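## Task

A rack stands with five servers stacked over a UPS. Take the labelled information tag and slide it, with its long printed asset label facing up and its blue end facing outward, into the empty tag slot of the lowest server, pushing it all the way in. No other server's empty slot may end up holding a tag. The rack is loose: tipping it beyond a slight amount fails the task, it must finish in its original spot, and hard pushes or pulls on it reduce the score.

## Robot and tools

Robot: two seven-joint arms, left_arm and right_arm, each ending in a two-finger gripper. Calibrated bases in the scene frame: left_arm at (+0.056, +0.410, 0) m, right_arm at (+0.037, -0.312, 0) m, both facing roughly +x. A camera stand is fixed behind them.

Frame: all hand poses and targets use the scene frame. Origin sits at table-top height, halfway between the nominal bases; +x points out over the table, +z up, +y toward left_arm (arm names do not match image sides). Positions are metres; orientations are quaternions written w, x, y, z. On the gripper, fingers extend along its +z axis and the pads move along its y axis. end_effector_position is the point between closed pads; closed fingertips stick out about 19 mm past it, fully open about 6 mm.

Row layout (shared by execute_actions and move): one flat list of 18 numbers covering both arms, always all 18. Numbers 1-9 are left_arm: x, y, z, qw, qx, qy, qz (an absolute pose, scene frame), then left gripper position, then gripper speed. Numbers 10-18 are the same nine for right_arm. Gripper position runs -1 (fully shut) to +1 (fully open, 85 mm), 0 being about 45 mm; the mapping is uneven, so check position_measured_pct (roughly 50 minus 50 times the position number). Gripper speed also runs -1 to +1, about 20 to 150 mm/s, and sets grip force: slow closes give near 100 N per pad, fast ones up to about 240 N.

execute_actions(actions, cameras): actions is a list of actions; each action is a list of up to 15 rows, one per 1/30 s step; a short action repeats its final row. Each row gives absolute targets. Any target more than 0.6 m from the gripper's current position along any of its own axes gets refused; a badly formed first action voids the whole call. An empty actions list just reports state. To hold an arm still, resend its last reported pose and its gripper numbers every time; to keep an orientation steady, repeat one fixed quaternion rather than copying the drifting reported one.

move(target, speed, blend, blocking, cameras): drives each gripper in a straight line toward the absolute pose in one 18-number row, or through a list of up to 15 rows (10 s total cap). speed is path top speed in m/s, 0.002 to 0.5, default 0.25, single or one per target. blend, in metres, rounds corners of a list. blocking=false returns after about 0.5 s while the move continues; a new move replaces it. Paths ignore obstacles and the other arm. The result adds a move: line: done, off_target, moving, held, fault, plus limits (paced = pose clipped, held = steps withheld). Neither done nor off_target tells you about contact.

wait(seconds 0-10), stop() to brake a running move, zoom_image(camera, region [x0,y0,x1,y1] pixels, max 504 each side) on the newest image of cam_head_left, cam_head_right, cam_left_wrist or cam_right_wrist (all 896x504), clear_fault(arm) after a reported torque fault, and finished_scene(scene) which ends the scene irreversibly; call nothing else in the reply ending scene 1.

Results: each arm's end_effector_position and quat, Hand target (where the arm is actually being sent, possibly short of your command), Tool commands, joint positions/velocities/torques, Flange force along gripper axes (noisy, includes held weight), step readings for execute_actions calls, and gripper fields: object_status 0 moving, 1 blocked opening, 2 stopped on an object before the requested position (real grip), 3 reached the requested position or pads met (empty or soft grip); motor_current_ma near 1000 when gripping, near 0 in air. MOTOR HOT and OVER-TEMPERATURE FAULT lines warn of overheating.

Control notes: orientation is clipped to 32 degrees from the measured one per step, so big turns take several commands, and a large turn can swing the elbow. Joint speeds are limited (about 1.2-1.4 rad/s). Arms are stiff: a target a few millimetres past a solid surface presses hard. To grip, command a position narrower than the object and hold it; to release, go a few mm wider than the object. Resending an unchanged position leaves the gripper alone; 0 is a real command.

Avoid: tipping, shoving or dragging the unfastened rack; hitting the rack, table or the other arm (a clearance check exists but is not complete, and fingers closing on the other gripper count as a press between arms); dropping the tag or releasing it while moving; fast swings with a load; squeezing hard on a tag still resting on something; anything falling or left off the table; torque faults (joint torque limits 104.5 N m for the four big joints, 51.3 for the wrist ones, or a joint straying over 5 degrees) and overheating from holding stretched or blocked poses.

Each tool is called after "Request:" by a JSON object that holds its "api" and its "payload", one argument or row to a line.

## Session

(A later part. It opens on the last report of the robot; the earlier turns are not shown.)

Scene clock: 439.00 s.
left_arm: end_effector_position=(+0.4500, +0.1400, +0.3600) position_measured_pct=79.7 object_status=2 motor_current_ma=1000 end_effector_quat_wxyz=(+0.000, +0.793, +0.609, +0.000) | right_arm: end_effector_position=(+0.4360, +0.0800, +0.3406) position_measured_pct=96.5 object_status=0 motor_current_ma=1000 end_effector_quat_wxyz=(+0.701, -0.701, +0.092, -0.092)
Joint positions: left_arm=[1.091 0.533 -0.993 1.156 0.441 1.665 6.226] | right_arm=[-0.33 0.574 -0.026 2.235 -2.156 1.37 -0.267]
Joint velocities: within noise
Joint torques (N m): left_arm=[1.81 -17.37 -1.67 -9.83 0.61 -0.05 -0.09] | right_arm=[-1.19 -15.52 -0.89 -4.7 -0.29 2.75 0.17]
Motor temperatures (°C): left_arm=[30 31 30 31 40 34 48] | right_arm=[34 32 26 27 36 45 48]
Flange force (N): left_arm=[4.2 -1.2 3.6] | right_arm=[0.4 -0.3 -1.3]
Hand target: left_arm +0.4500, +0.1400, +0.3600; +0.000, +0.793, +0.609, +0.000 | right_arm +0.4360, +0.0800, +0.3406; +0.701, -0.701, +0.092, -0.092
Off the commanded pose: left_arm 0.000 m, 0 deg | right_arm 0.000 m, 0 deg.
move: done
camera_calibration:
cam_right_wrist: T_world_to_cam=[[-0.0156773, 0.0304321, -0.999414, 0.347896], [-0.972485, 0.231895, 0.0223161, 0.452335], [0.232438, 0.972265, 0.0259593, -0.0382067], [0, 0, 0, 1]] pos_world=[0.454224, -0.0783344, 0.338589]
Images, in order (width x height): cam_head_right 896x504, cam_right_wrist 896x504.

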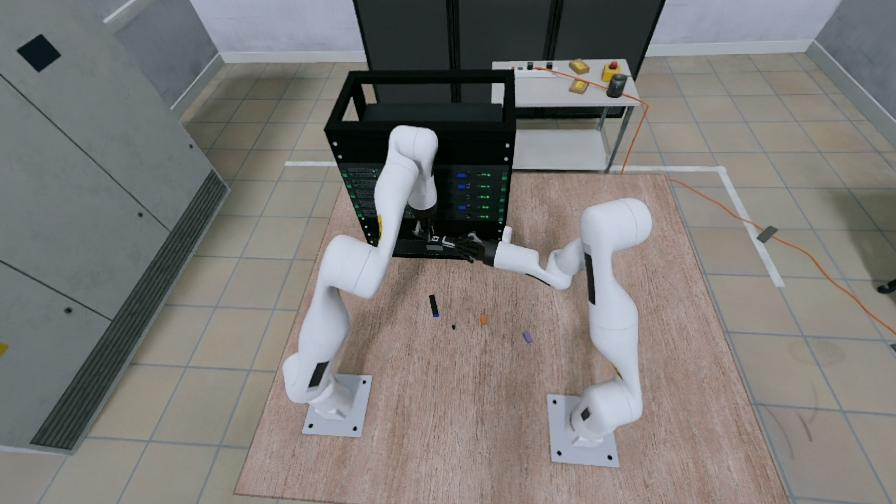

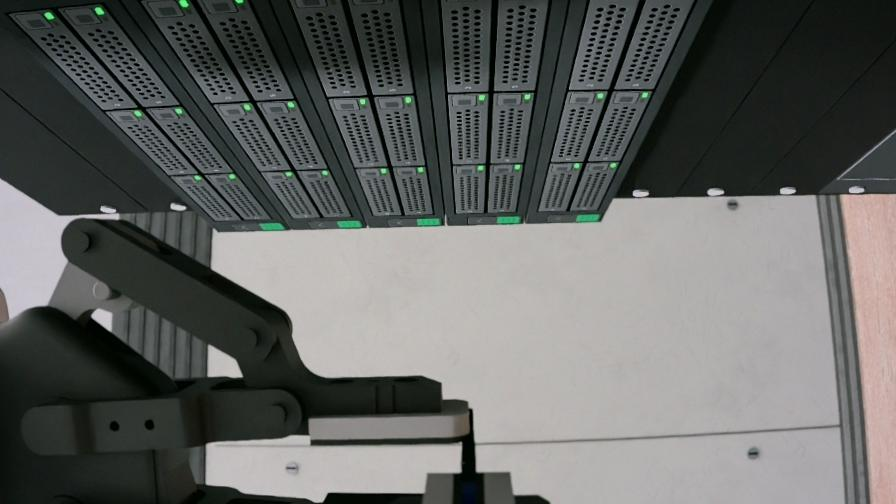

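Request:
{"api": "move", "payload": {
  "target": [
    [0.45,0.14,0.36,0,0.7934,0.6088,0,-0.35,-1,0.436,0.080,0.3406,0.7011,-0.7011,0.0923,-0.0923,-1,-1],
    [0.45,0.14,0.44,0,0.7934,0.6088,0,-0.35,-1,0.436,0.080,0.3406,0.7011,-0.7011,0.0923,-0.0923,-1,-1],
    [0.38,0.30,0.44,0,0.9239,-0.3827,0,-0.35,-1,0.436,0.080,0.3406,0.7011,-0.7011,0.0923,-0.0923,-1,-1]
  ],
  "speed": 0.15,
  "cameras": ["cam_right_wrist","cam_head_right"]
}}

Request:
{"api": "zoom_image", "payload": {
  "camera": "cam_head_right",
  "region": [390, 190, 530, 290]
}}

Request:
{"api": "zoom_image", "payload": {
  "camera": "cam_right_wrist",
  "region": [280, 330, 660, 504]
}}

Scene clock: 458.80 s.
left_arm: end_effector_position=(+0.3800, +0.3000, +0.4400) position_measured_pct=67.5 object_status=3 motor_current_ma=0 end_effector_quat_wxyz=(+0.000, +0.924, -0.383, +0.000) | right_arm: end_effector_position=(+0.4360, +0.0800, +0.3406) position_measured_pct=96.5 object_status=2 motor_current_ma=1000 end_effector_quat_wxyz=(+0.701, -0.701, +0.092, -0.092)
Joint positions: left_arm=[0.869 0.108 -0.698 1.331 0.07 1.727 4.103] | right_arm=[-0.33 0.575 -0.026 2.235 -2.156 1.37 -0.267]
Joint velocities: within noise
Joint torques (N m): left_arm=[1.14 -9.96 0.66 -10.05 0.13 -0.01 -0.08] | right_arm=[-0.46 -16.16 -0.61 -4.88 -0.54 3.21 0.12]
Motor temperatures (°C): left_arm=[30 31 30 31 40 34 48] | right_arm=[34 32 26 27 36 45 48]
Flange force (N): left_arm=[-0.9 -3.4 2.9] | right_arm=[-0.1 0.8 0.5]
Hand target: left_arm +0.3800, +0.3000, +0.4400; +0.000, +0.924, -0.383, +0.000 | right_arm +0.4360, +0.0800, +0.3406; +0.701, -0.701, +0.092, -0.092
Off the commanded pose: left_arm 0.000 m, 0 deg | right_arm 0.000 m, 0 deg.
move: done
camera_calibration:
cam_right_wrist: T_world_to_cam=[[-0.0156773, 0.0304321, -0.999414, 0.347896], [-0.972485, 0.231895, 0.0223161, 0.452335], [0.232438, 0.972265, 0.0259593, -0.0382067], [0, 0, 0, 1]] pos_world=[0.454224, -0.0783344, 0.338589]
Images, in order (width x height): cam_head_right 896x504, cam_right_wrist 896x504.

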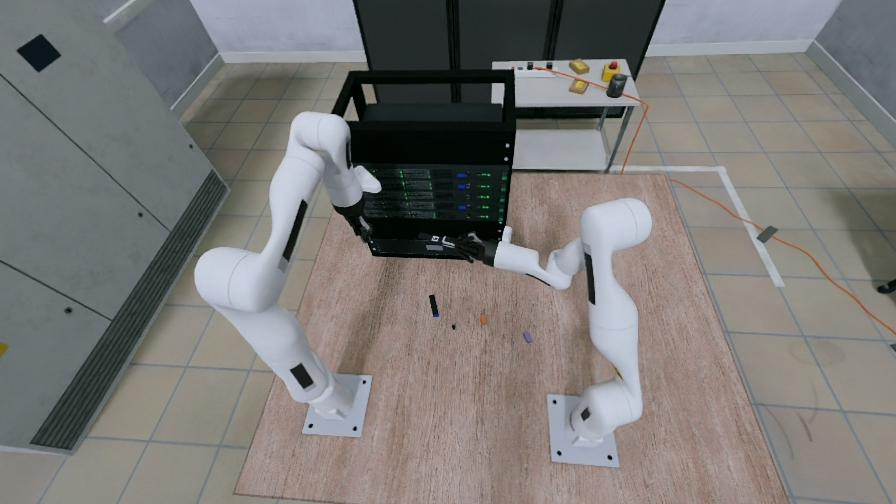

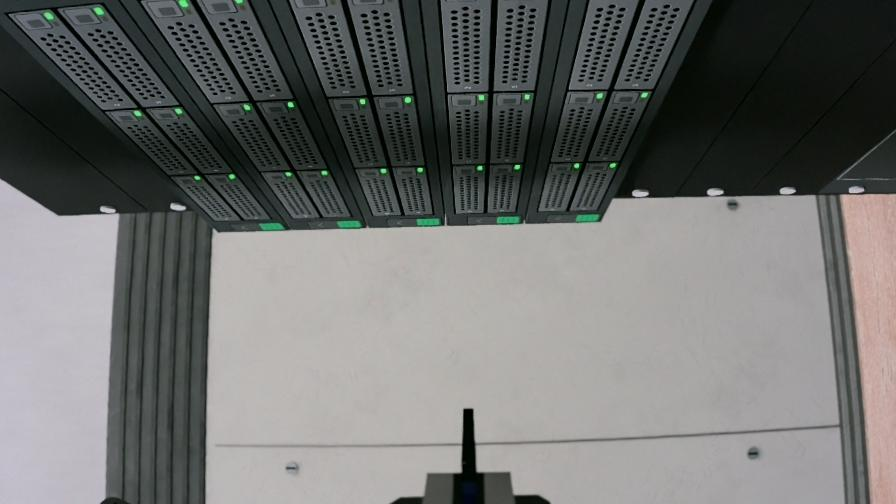

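Scaled by 3.600.

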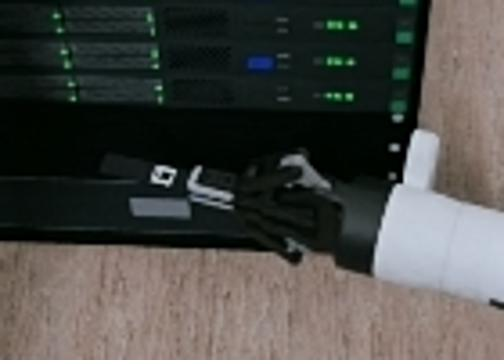

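Scaled by 1.326 from the camera's 896x504 image, which has a finer 1280x720 frame.

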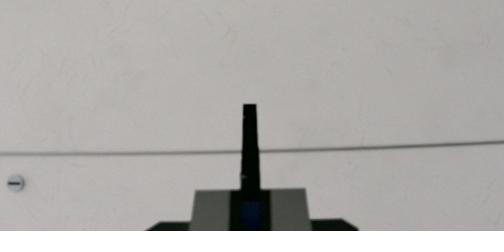

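Request:
{"api": "move", "payload": {
  "target": [
    [0.38,0.30,0.44,0,0.9239,-0.3827,0,-0.35,-1,0.41,0.0,0.34,-0.2418,0.6645,0.2418,0.6645,-1,-1],
    [0.38,0.30,0.44,0,0.9239,-0.3827,0,-0.35,-1,0.43,0.05,0.30,0.5,0.5,0.5,0.5,-1,-1]
  ],
  "speed": 0.3,
  "blend": 0.02
}}

Request:
{"api": "zoom_image", "payload": {
  "camera": "cam_head_right",
  "region": [410, 180, 530, 280]
}}

Scene clock: 481.30 s.
left_arm: end_effector_position=(+0.3800, +0.3000, +0.4400) position_measured_pct=67.5 object_status=3 motor_current_ma=0 end_effector_quat_wxyz=(+0.000, +0.924, -0.383, +0.000) | right_arm: end_effector_position=(+0.4300, +0.0500, +0.3000) position_measured_pct=96.5 object_status=2 motor_current_ma=1000 end_effector_quat_wxyz=(+0.500, +0.500, +0.500, +0.500)
Joint positions: left_arm=[0.869 0.108 -0.698 1.331 0.07 1.728 4.103] | right_arm=[-1.246 0.731 -0.23 2.118 -4.521 1.669 3.469]
Joint velocities: within noise
Joint torques (N m): left_arm=[1.1 -9.96 0.67 -10.01 0.15 -0.02 -0.1] | right_arm=[-0.41 -17.54 1.6 -3.45 1.13 3.16 0.02]
Motor temperatures (°C): left_arm=[30 31 30 31 40 34 48] | right_arm=[34 32 26 27 36 45 48]
Flange force (N): left_arm=[-0.8 -3.2 2.8] | right_arm=[-0.8 -0.9 0.1]
Hand target: left_arm +0.3800, +0.3000, +0.4400; +0.000, +0.924, -0.383, +0.000 | right_arm +0.4300, +0.0500, +0.3000; +0.500, +0.500, +0.500, +0.500
Off the commanded pose: left_arm 0.000 m, 0 deg | right_arm 0.000 m, 0 deg.
move: done
camera_calibration:
cam_left_wrist: T_world_to_cam=[[-0.69704, -0.716989, -0.00790076, 0.487217], [-0.71702, 0.69705, 0.00180901, 0.118931], [0.00421019, 0.00692595, -0.999967, 0.583059], [0, 0, 0, 1]] pos_world=[0.422431, 0.26239, 0.586674]
cam_right_wrist: T_world_to_cam=[[0.0253372, -0.0231187, 0.999412, -0.306462], [-0.0276984, -0.999365, -0.0224154, 0.123029], [0.999295, -0.0271142, -0.0259614, -0.270728], [0, 0, 0, 1]] pos_world=[0.281709, 0.108525, 0.302011]

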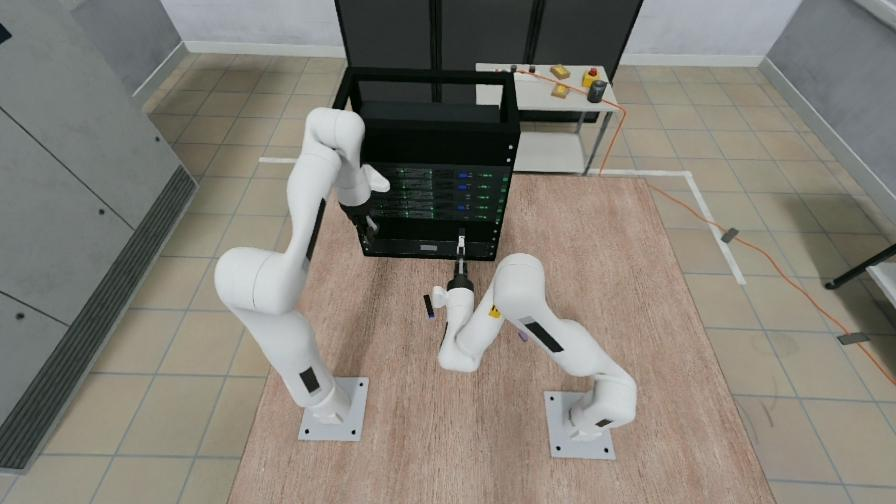

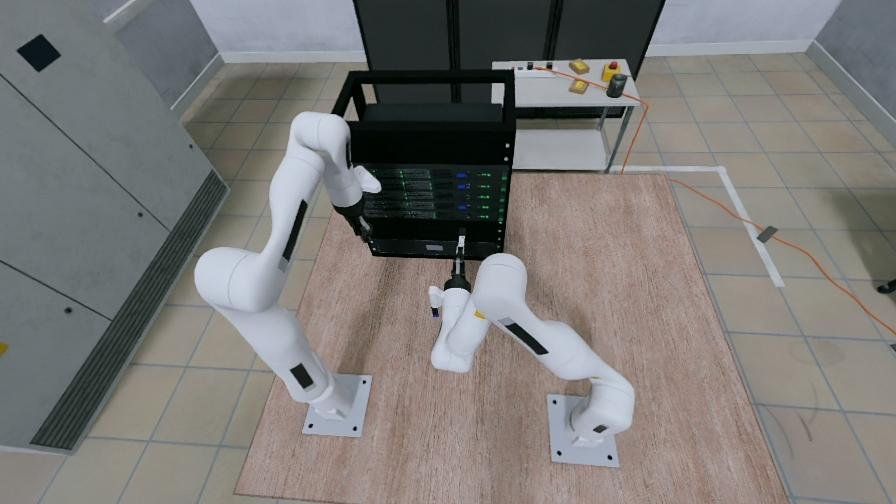

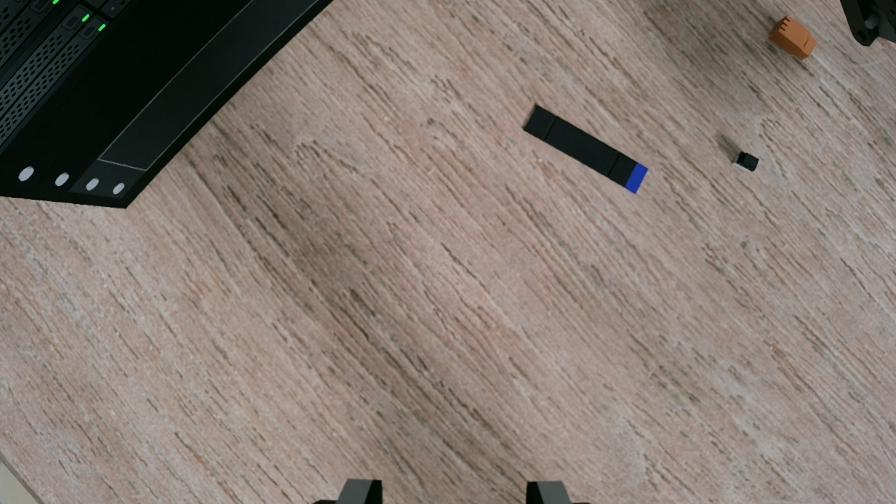

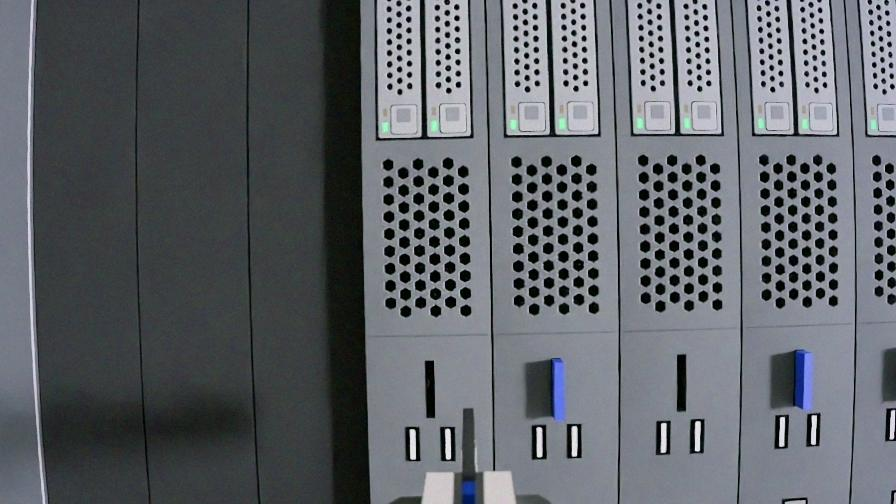

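Scaled by 4.200.

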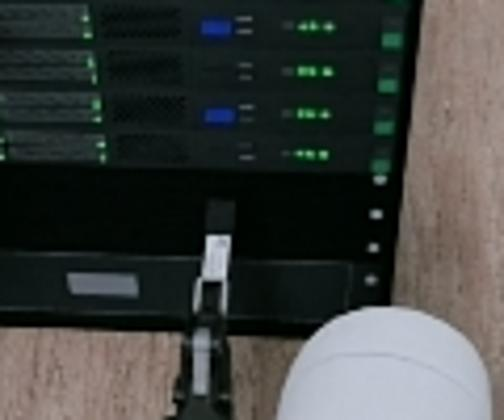

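Request:
{"api": "move", "payload": {
  "target": [0.38,0.30,0.44,0,0.9239,-0.3827,0,-0.35,-1,0.46,0.0495,0.2867,0.5,0.5,0.5,0.5,-1,-1],
  "speed": 0.15,
  "cameras": ["cam_right_wrist","cam_head_right"]
}}

Request:
{"api": "zoom_image", "payload": {
  "camera": "cam_right_wrist",
  "region": [330, 300, 680, 504]
}}

Request:
{"api": "zoom_image", "payload": {
  "camera": "cam_right_wrist",
  "region": [330, 0, 680, 204]
}}

Scene clock: 521.13 s.
left_arm: end_effector_position=(+0.3800, +0.3000, +0.4400) position_measured_pct=67.5 object_status=3 motor_current_ma=0 end_effector_quat_wxyz=(+0.000, +0.924, -0.383, +0.000) | right_arm: end_effector_position=(+0.4600, +0.0495, +0.2867) position_measured_pct=96.5 object_status=2 motor_current_ma=1000 end_effector_quat_wxyz=(+0.500, +0.500, +0.500, +0.500)
Joint positions: left_arm=[0.869 0.108 -0.698 1.331 0.07 1.728 4.103] | right_arm=[-1.191 0.769 -0.198 2.096 -4.447 1.632 3.453]
Joint velocities: within noise
Joint torques (N m): left_arm=[1.09 -9.96 0.64 -9.98 0.14 -0.04 -0.13] | right_arm=[-0.4 -18.26 1.74 -3.51 1.1 3.17 -0.01]
Motor temperatures (°C): left_arm=[30 30 30 31 40 34 48] | right_arm=[34 32 26 27 36 45 48]
Flange force (N): left_arm=[-0.8 -3.1 2.6] | right_arm=[-0.5 -1.0 0.1]
Hand target: left_arm +0.3800, +0.3000, +0.4400; +0.000, +0.924, -0.383, +0.000 | right_arm +0.4600, +0.0495, +0.2867; +0.500, +0.500, +0.500, +0.500
Off the commanded pose: left_arm 0.000 m, 0 deg | right_arm 0.000 m, 0 deg.
move: done
camera_calibration:
cam_right_wrist: T_world_to_cam=[[0.0253413, -0.0230187, 0.999414, -0.293954], [-0.0275961, -0.99937, -0.022318, 0.123002], [0.999298, -0.0270144, -0.0259606, -0.301077], [0, 0, 0, 1]] pos_world=[0.311709, 0.108025, 0.288711]
Images, in order (width x height): cam_head_right 896x504, cam_right_wrist 896x504.

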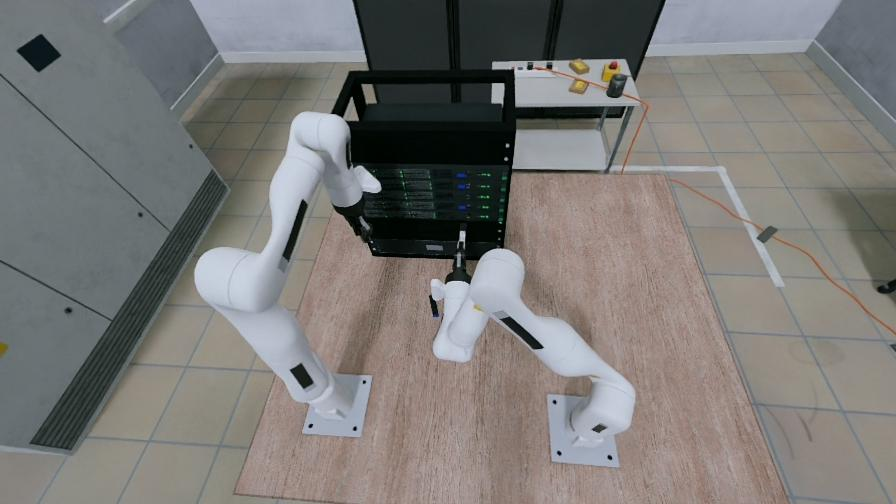

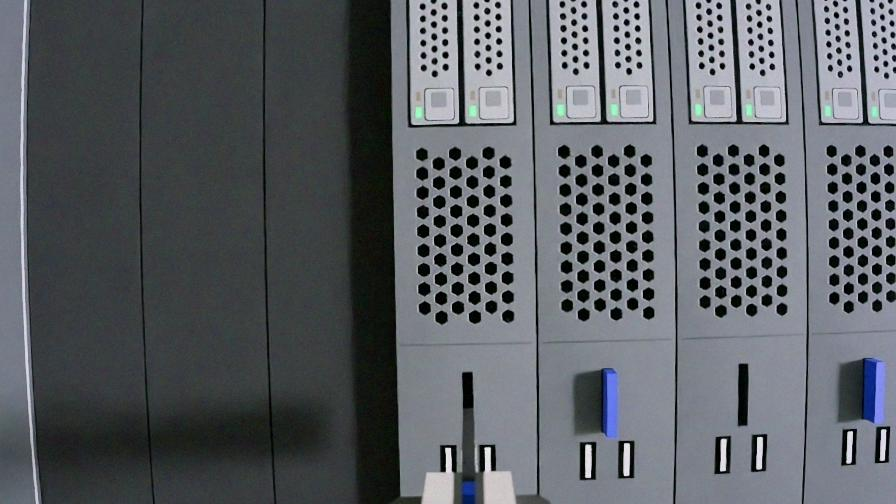

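Scaled by 1.440 from the camera's 896x504 image, which has a finer 1280x720 frame.

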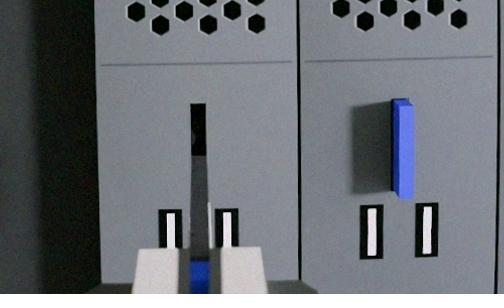

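Scaled by 1.440 from the camera's 896x504 image, which has a finer 1280x720 frame.

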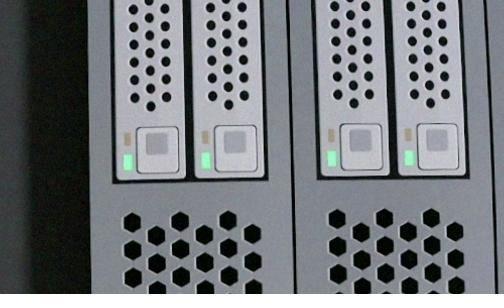

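Request:
{"api": "move", "payload": {
  "target": [0.38,0.30,0.44,0,0.9239,-0.3827,0,-0.35,-1,0.496,0.0515,0.2863,0.5,0.5,0.5,0.5,-1,-1],
  "speed": 0.1,
  "cameras": ["cam_right_wrist","cam_head_right"]
}}

Request:
{"api": "zoom_image", "payload": {
  "camera": "cam_right_wrist",
  "region": [380, 360, 560, 504]
}}

Request:
{"api": "zoom_image", "payload": {
  "camera": "cam_head_right",
  "region": [410, 180, 530, 280]
}}

Scene clock: 557.93 s.
left_arm: end_effector_position=(+0.3800, +0.3000, +0.4400) position_measured_pct=67.5 object_status=3 motor_current_ma=0 end_effector_quat_wxyz=(+0.000, +0.924, -0.383, +0.000) | right_arm: end_effector_position=(+0.4957, +0.0519, +0.2863) position_measured_pct=96.5 object_status=2 motor_current_ma=1000 end_effector_quat_wxyz=(+0.500, +0.500, +0.500, +0.500)
Joint positions: left_arm=[0.869 0.108 -0.698 1.331 0.07 1.728 4.103] | right_arm=[-1.128 0.779 -0.165 2.05 -4.368 1.574 3.48]
Joint velocities: within noise
Joint torques (N m): left_arm=[1.09 -9.94 0.63 -10.03 0.13 -0.02 -0.11] | right_arm=[41.77 -17.63 30.2 -10.8 -2.33 3.48 -0.04]
Motor temperatures (°C): left_arm=[30 30 30 31 40 34 47] | right_arm=[34 32 26 27 36 45 48]
Flange force (N): left_arm=[-0.9 -3.1 2.9] | right_arm=[13.4 1.1 -99.8]
Hand target: left_arm +0.3800, +0.3000, +0.4400; +0.000, +0.924, -0.383, +0.000 | right_arm +0.4960, +0.0515, +0.2863; +0.500, +0.500, +0.500, +0.500
Off the commanded pose: left_arm 0.000 m, 0 deg | right_arm 0.000 m, 0 deg.
move: done
camera_calibration:
cam_right_wrist: T_world_to_cam=[[0.0255557, -0.0230996, 0.999406, -0.29447], [-0.0268015, -0.999389, -0.0224138, 0.12603], [0.999314, -0.0262128, -0.0261592, -0.336735], [0, 0, 0, 1]] pos_world=[0.347407, 0.110324, 0.288311]
Images, in order (width x height): cam_head_right 896x504, cam_right_wrist 896x504.

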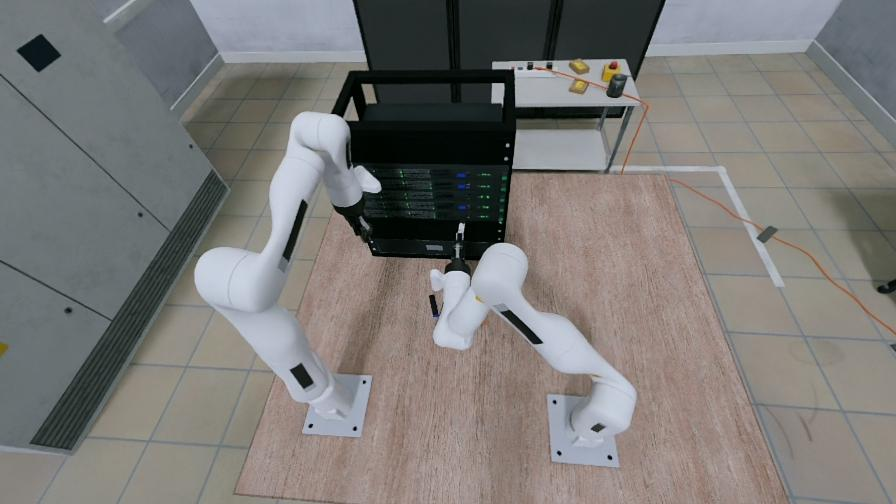

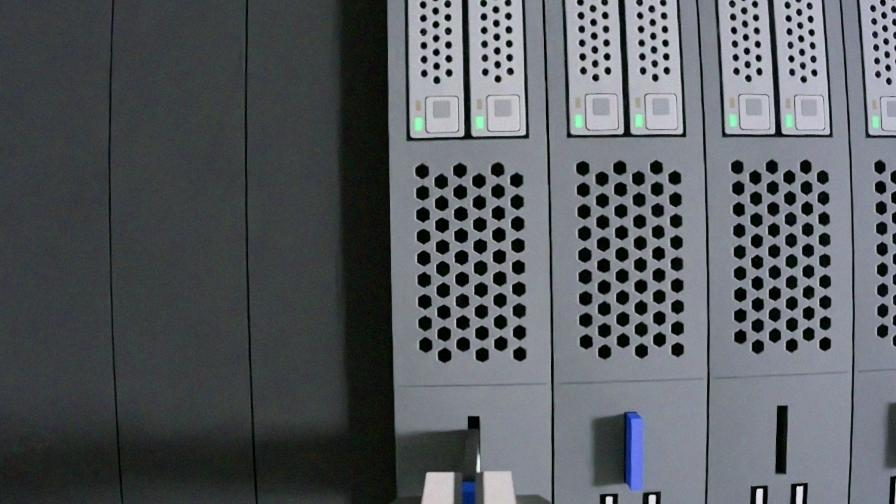

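Scaled by 2.800 from the camera's 896x504 image, which has a finer 1280x720 frame.

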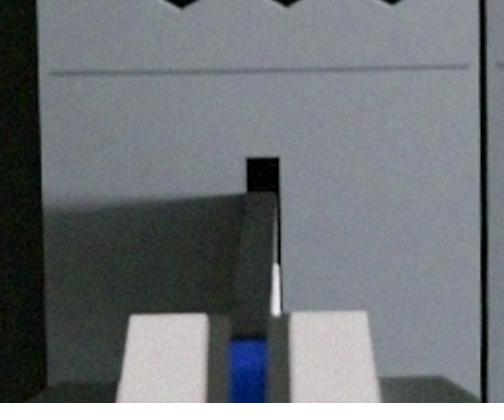

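Scaled by 4.200.

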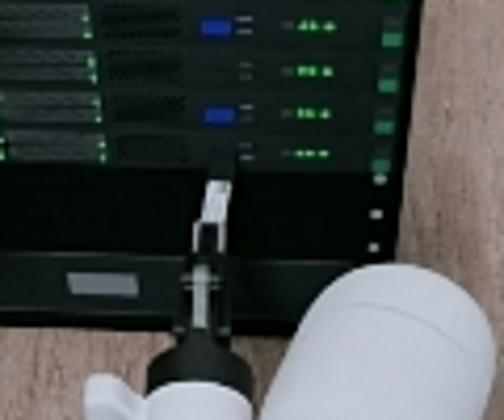

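Request:
{"api": "move", "payload": {
  "target": [0.38,0.30,0.44,0,0.9239,-0.3827,0,-0.35,-1,0.485,0.0515,0.2863,0.5,0.5,0.5,0.5,-1,-1],
  "speed": 0.05,
  "cameras": ["cam_right_wrist","cam_head_right"]
}}

Request:
{"api": "zoom_image", "payload": {
  "camera": "cam_right_wrist",
  "region": [380, 360, 560, 504]
}}

Request:
{"api": "zoom_image", "payload": {
  "camera": "cam_head_right",
  "region": [410, 180, 530, 280]
}}

Scene clock: 566.93 s.
left_arm: end_effector_position=(+0.3800, +0.3000, +0.4400) position_measured_pct=67.5 object_status=3 motor_current_ma=0 end_effector_quat_wxyz=(+0.000, +0.924, -0.383, +0.000) | right_arm: end_effector_position=(+0.4850, +0.0515, +0.2863) position_measured_pct=96.5 object_status=2 motor_current_ma=1000 end_effector_quat_wxyz=(+0.500, +0.500, +0.500, +0.500)
Joint positions: left_arm=[0.869 0.108 -0.698 1.331 0.07 1.728 4.103] | right_arm=[-1.147 0.777 -0.174 2.063 -4.392 1.592 3.473]
Joint velocities: within noise
Joint torques (N m): left_arm=[1.13 -9.92 0.67 -10.02 0.17 -0.01 -0.09] | right_arm=[-0.39 -18.7 1.73 -3.87 1.19 3.17 -0.02]
Motor temperatures (°C): left_arm=[30 30 30 31 40 34 47] | right_arm=[35 33 27 27 36 45 48]
Flange force (N): left_arm=[-1.0 -3.3 2.8] | right_arm=[-0.3 -0.9 0.2]
Hand target: left_arm +0.3800, +0.3000, +0.4400; +0.000, +0.924, -0.383, +0.000 | right_arm +0.4850, +0.0515, +0.2863; +0.500, +0.500, +0.500, +0.500
Off the commanded pose: left_arm 0.000 m, 0 deg | right_arm 0.000 m, 0 deg.
move: done
camera_calibration:
cam_right_wrist: T_world_to_cam=[[0.025339, -0.0230188, 0.999414, -0.294141], [-0.027696, -0.999367, -0.0223155, 0.125715], [0.999295, -0.0271143, -0.0259605, -0.326004], [0, 0, 0, 1]] pos_world=[0.336709, 0.110025, 0.288311]
Images, in order (width x height): cam_head_right 896x504, cam_right_wrist 896x504.

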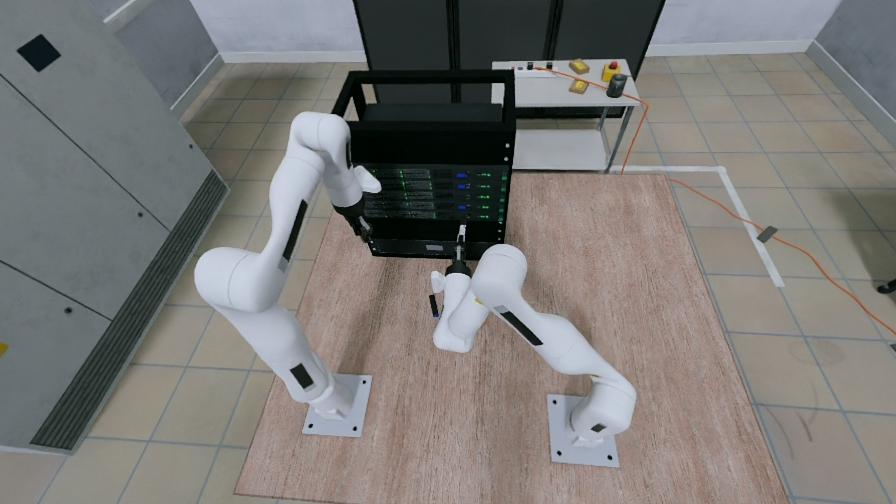

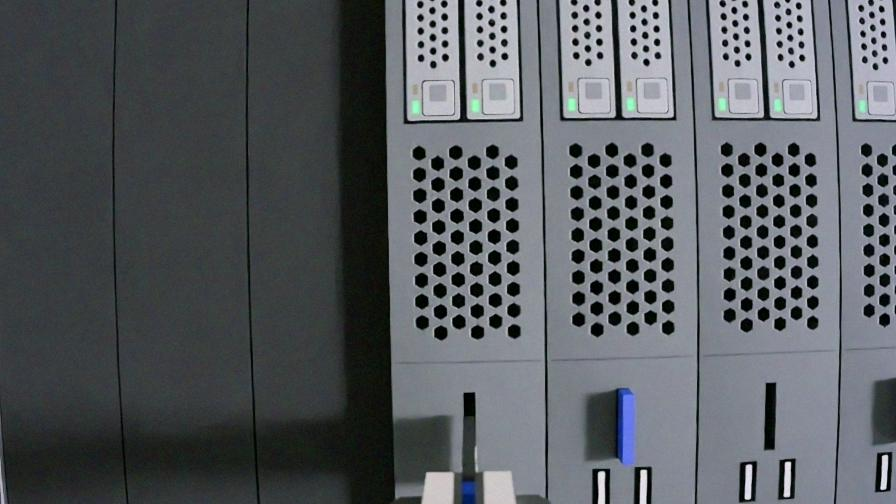

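Scaled by 2.800 from the camera's 896x504 image, which has a finer 1280x720 frame.

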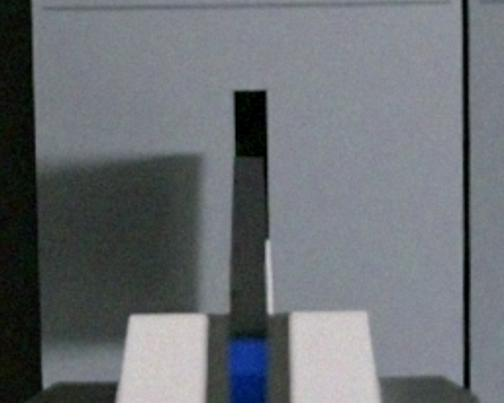

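Scaled by 4.200.

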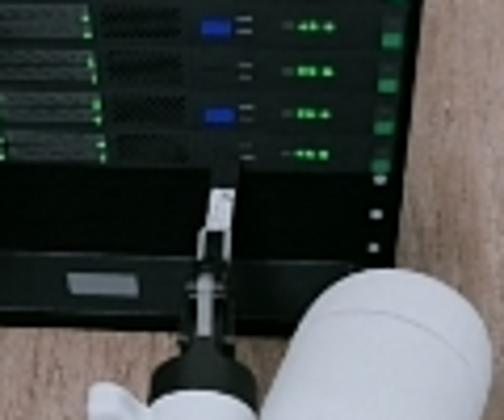

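Request:
{"api": "move", "payload": {
  "target": [0.49,0.115,0.43,0,0.866,-0.5,0,-0.35,-1,0.485,0.0515,0.2863,0.5,0.5,0.5,0.5,-1,-1],
  "speed": 0.15,
  "cameras": ["cam_left_wrist","cam_head_left"]
}}

Scene clock: 597.90 s.
left_arm: end_effector_position=(+0.4900, +0.1150, +0.4300) position_measured_pct=67.5 object_status=3 motor_current_ma=0 end_effector_quat_wxyz=(+0.000, +0.866, -0.500, +0.000) | right_arm: end_effector_position=(+0.4850, +0.0515, +0.2863) position_measured_pct=96.5 object_status=2 motor_current_ma=1000 end_effector_quat_wxyz=(+0.500, +0.500, +0.500, +0.500)
Joint positions: left_arm=[0.755 0.601 -0.559 0.656 0.327 1.94 4.058] | right_arm=[-1.147 0.777 -0.174 2.063 -4.392 1.592 3.473]
Joint velocities: within noise
Joint torques (N m): left_arm=[1.13 -20.33 -0.18 -9.17 0.15 -0.04 -0.09] | right_arm=[-0.39 -18.69 1.79 -3.89 1.14 3.15 0]
Motor temperatures (°C): left_arm=[30 30 30 32 40 34 47] | right_arm=[35 33 27 27 36 45 48]
Flange force (N): left_arm=[-4.4 -0.1 4.3] | right_arm=[-0.5 -0.9 0.2]
Hand target: left_arm +0.4900, +0.1150, +0.4300; +0.000, +0.866, -0.500, +0.000 | right_arm +0.4850, +0.0515, +0.2863; +0.500, +0.500, +0.500, +0.500
Off the commanded pose: left_arm 0.000 m, 0 deg | right_arm 0.000 m, 0 deg.
move: done
camera_calibration:
cam_left_wrist: T_world_to_cam=[[-0.858849, -0.51217, -0.00782707, 0.486817], [-0.512197, 0.858866, 0.00179779, 0.207721], [0.00580163, 0.00555303, -0.999968, 0.573256], [0, 0, 0, 1]] pos_world=[0.52117, 0.0677451, 0.576674]
Images, in order (width x height): cam_head_left 896x504, cam_left_wrist 896x504.

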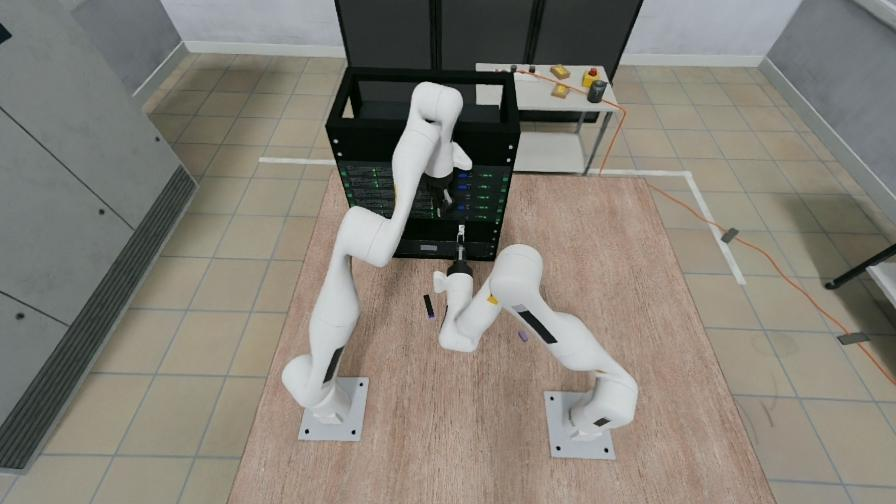

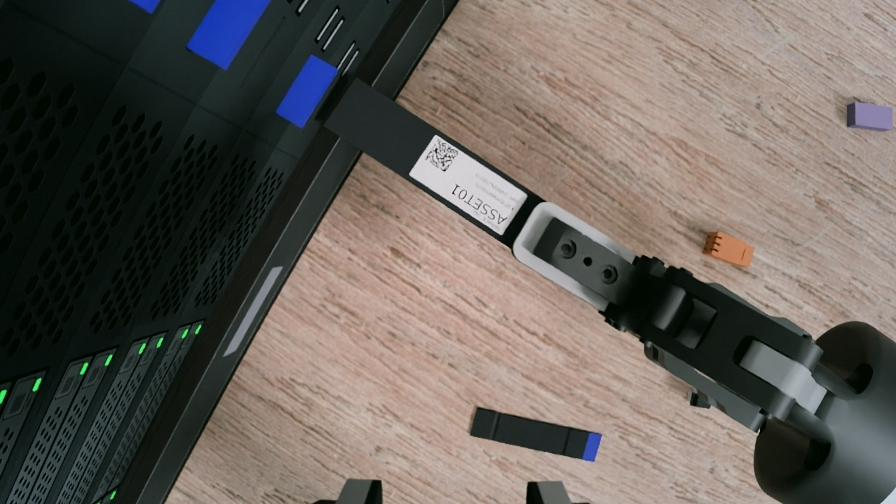

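Request:
{"api": "zoom_image", "payload": {
  "camera": "cam_left_wrist",
  "region": [300, 50, 660, 330]
}}

Request:
{"api": "zoom_image", "payload": {
  "camera": "cam_left_wrist",
  "region": [100, 0, 460, 280]
}}

Request:
{"api": "zoom_image", "payload": {
  "camera": "cam_left_wrist",
  "region": [100, 220, 460, 500]
}}

Scaled by 1.400 from the camera's 896x504 image, which has a finer 1280x720 frame.

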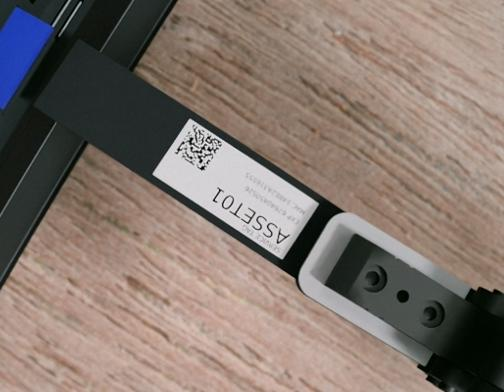

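Scaled by 1.400 from the camera's 896x504 image, which has a finer 1280x720 frame.

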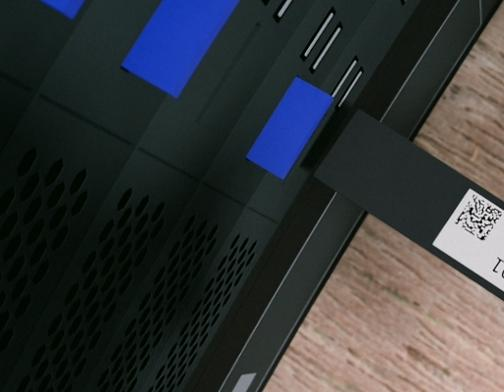

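Scaled by 1.400 from the camera's 896x504 image, which has a finer 1280x720 frame.

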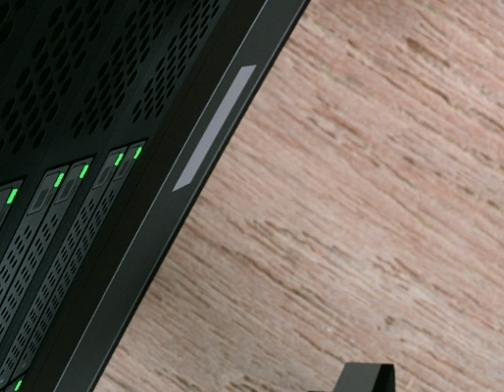

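Request:
{"api": "zoom_image", "payload": {
  "camera": "cam_left_wrist",
  "region": [310, 60, 430, 180]
}}

Request:
{"api": "zoom_image", "payload": {
  "camera": "cam_left_wrist",
  "region": [450, 140, 570, 260]
}}

Scaled by 4.200 from the camera's 896x504 image, which has a finer 1280x720 frame.

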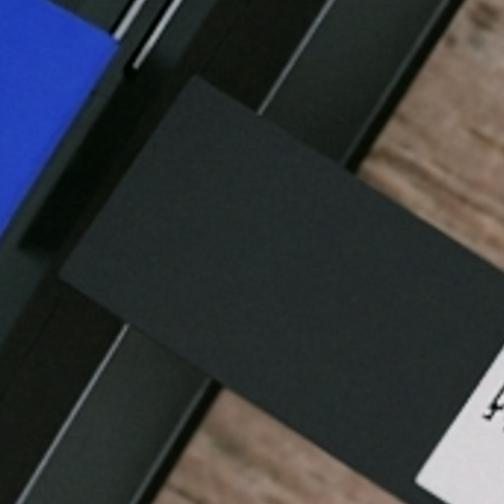

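Scaled by 4.200 from the camera's 896x504 image, which has a finer 1280x720 frame.

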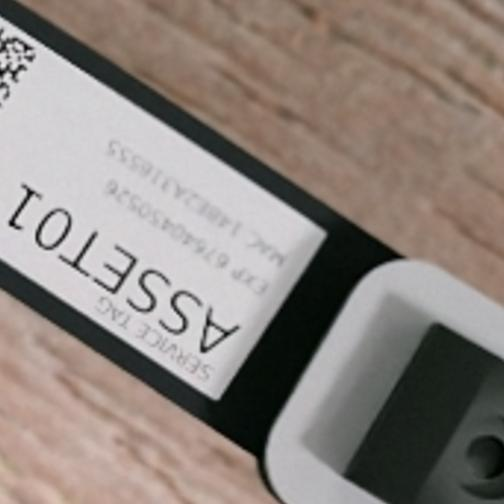

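Request:
{"api": "zoom_image", "payload": {
  "camera": "cam_left_wrist",
  "region": [130, 380, 250, 500]
}}

Request:
{"api": "zoom_image", "payload": {
  "camera": "cam_left_wrist",
  "region": [380, 0, 500, 120]
}}

Request:
{"api": "zoom_image", "payload": {
  "camera": "cam_left_wrist",
  "region": [220, 220, 340, 340]
}}

Scaled by 4.200 from the camera's 896x504 image, which has a finer 1280x720 frame.

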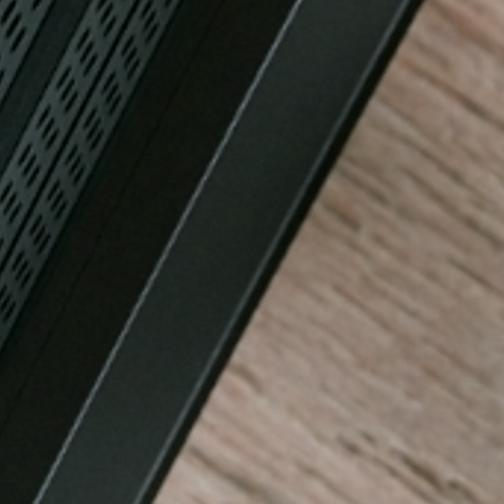

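Scaled by 4.200 from the camera's 896x504 image, which has a finer 1280x720 frame.

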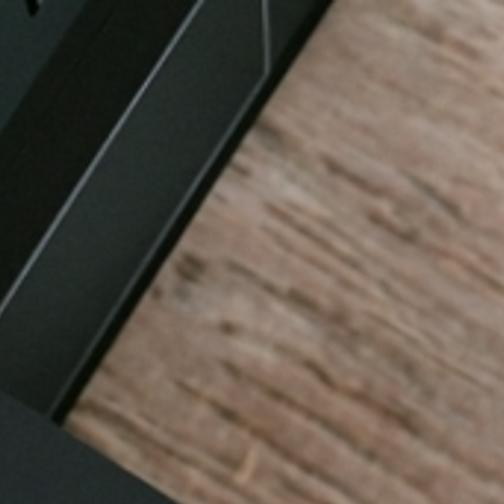

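Scaled by 4.200 from the camera's 896x504 image, which has a finer 1280x720 frame.

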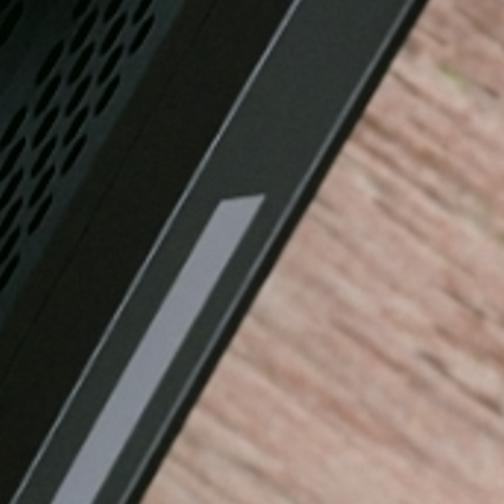

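Request:
{"api": "move", "payload": {
  "target": [0.49,0.115,0.43,0,0.866,-0.5,0,-0.35,-1,0.485,0.0522,0.2863,0.4894,0.4894,0.5104,0.5104,-1,-1],
  "speed": 0.05,
  "cameras": ["cam_left_wrist","cam_right_wrist"]
}}

Request:
{"api": "zoom_image", "payload": {
  "camera": "cam_right_wrist",
  "region": [380, 360, 560, 504]
}}

Request:
{"api": "zoom_image", "payload": {
  "camera": "cam_left_wrist",
  "region": [310, 60, 430, 180]
}}

Request:
{"api": "zoom_image", "payload": {
  "camera": "cam_left_wrist",
  "region": [450, 140, 570, 260]
}}

Scene clock: 678.90 s.
left_arm: end_effector_position=(+0.4900, +0.1150, +0.4300) position_measured_pct=67.5 object_status=3 motor_current_ma=0 end_effector_quat_wxyz=(+0.000, +0.866, -0.500, +0.000) | right_arm: end_effector_position=(+0.4850, +0.0522, +0.2863) position_measured_pct=96.5 object_status=2 motor_current_ma=1000 end_effector_quat_wxyz=(+0.489, +0.489, +0.510, +0.510)
Joint positions: left_arm=[0.755 0.601 -0.559 0.656 0.327 1.94 4.058] | right_arm=[-1.137 0.767 -0.172 2.101 -4.343 1.583 3.446]
Joint velocities: within noise
Joint torques (N m): left_arm=[1.11 -20.32 -0.14 -9.08 0.14 -0.02 -0.1] | right_arm=[-0.49 -18.45 1.75 -3.76 1.14 3.13 -0.03]
Motor temperatures (°C): left_arm=[30 31 30 32 40 34 47] | right_arm=[34 33 26 27 36 44 48]
Flange force (N): left_arm=[-4.0 -0.3 3.9] | right_arm=[-0.3 -0.9 0.1]
Hand target: left_arm +0.4900, +0.1150, +0.4300; +0.000, +0.866, -0.500, +0.000 | right_arm +0.4850, +0.0522, +0.2863; +0.489, +0.489, +0.510, +0.510
Off the commanded pose: left_arm 0.000 m, 0 deg | right_arm 0.000 m, 0 deg.
move: done
camera_calibration:
cam_left_wrist: T_world_to_cam=[[-0.858849, -0.51217, -0.00782707, 0.486817], [-0.512197, 0.858866, 0.00179779, 0.207721], [0.00580163, 0.00555303, -0.999968, 0.573256], [0, 0, 0, 1]] pos_world=[0.52117, 0.0677451, 0.576674]
cam_right_wrist: T_world_to_cam=[[0.026285, -0.0220339, 0.999412, -0.294628], [0.0143039, -0.999646, -0.0224152, 0.106148], [0.999552, 0.0148846, -0.0259606, -0.328308], [0, 0, 0, 1]] pos_world=[0.334387, 0.104506, 0.288311]
Images, in order (width x height): cam_left_wrist 896x504, cam_right_wrist 896x504.

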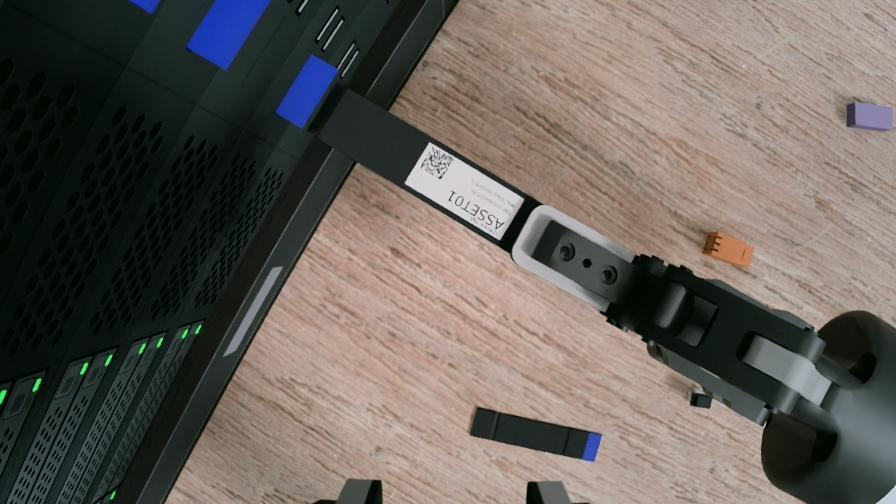

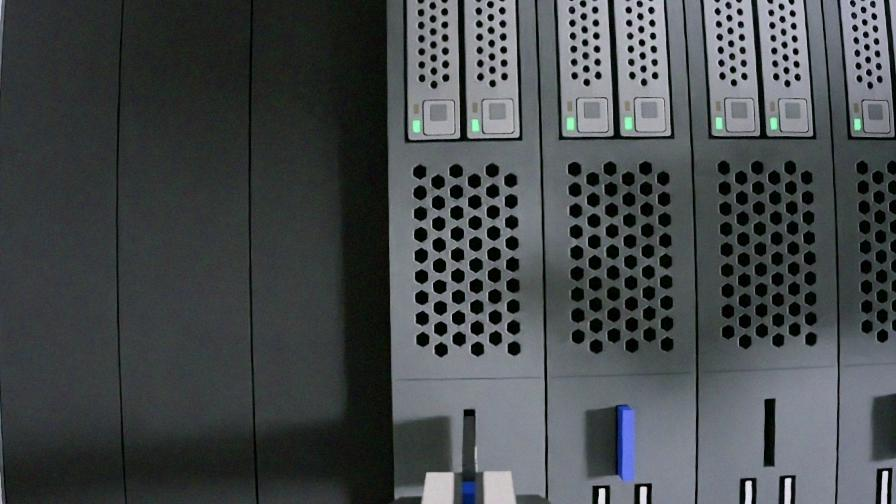

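Scaled by 2.800 from the camera's 896x504 image, which has a finer 1280x720 frame.

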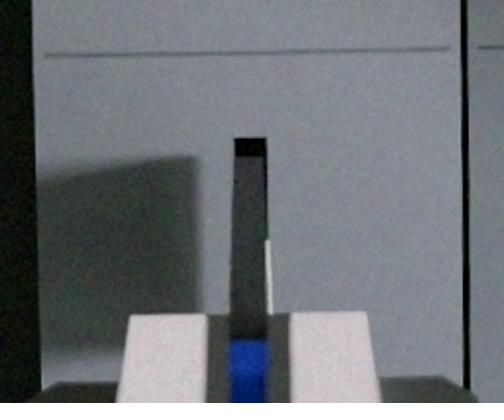

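Scaled by 4.200 from the camera's 896x504 image, which has a finer 1280x720 frame.

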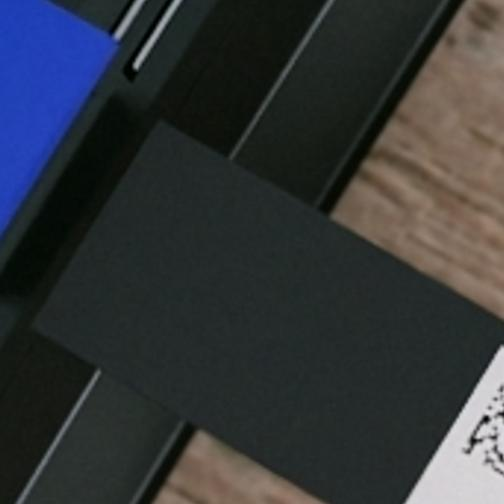

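Scaled by 4.200 from the camera's 896x504 image, which has a finer 1280x720 frame.

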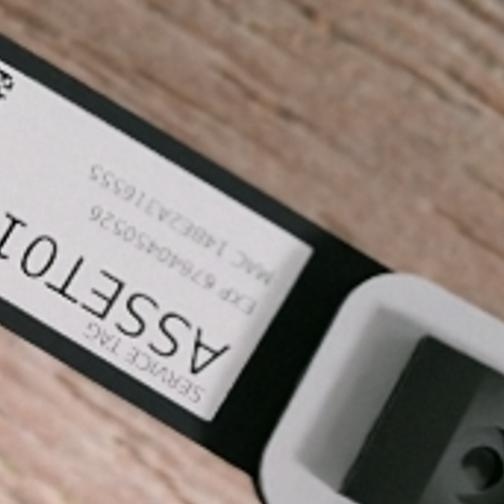

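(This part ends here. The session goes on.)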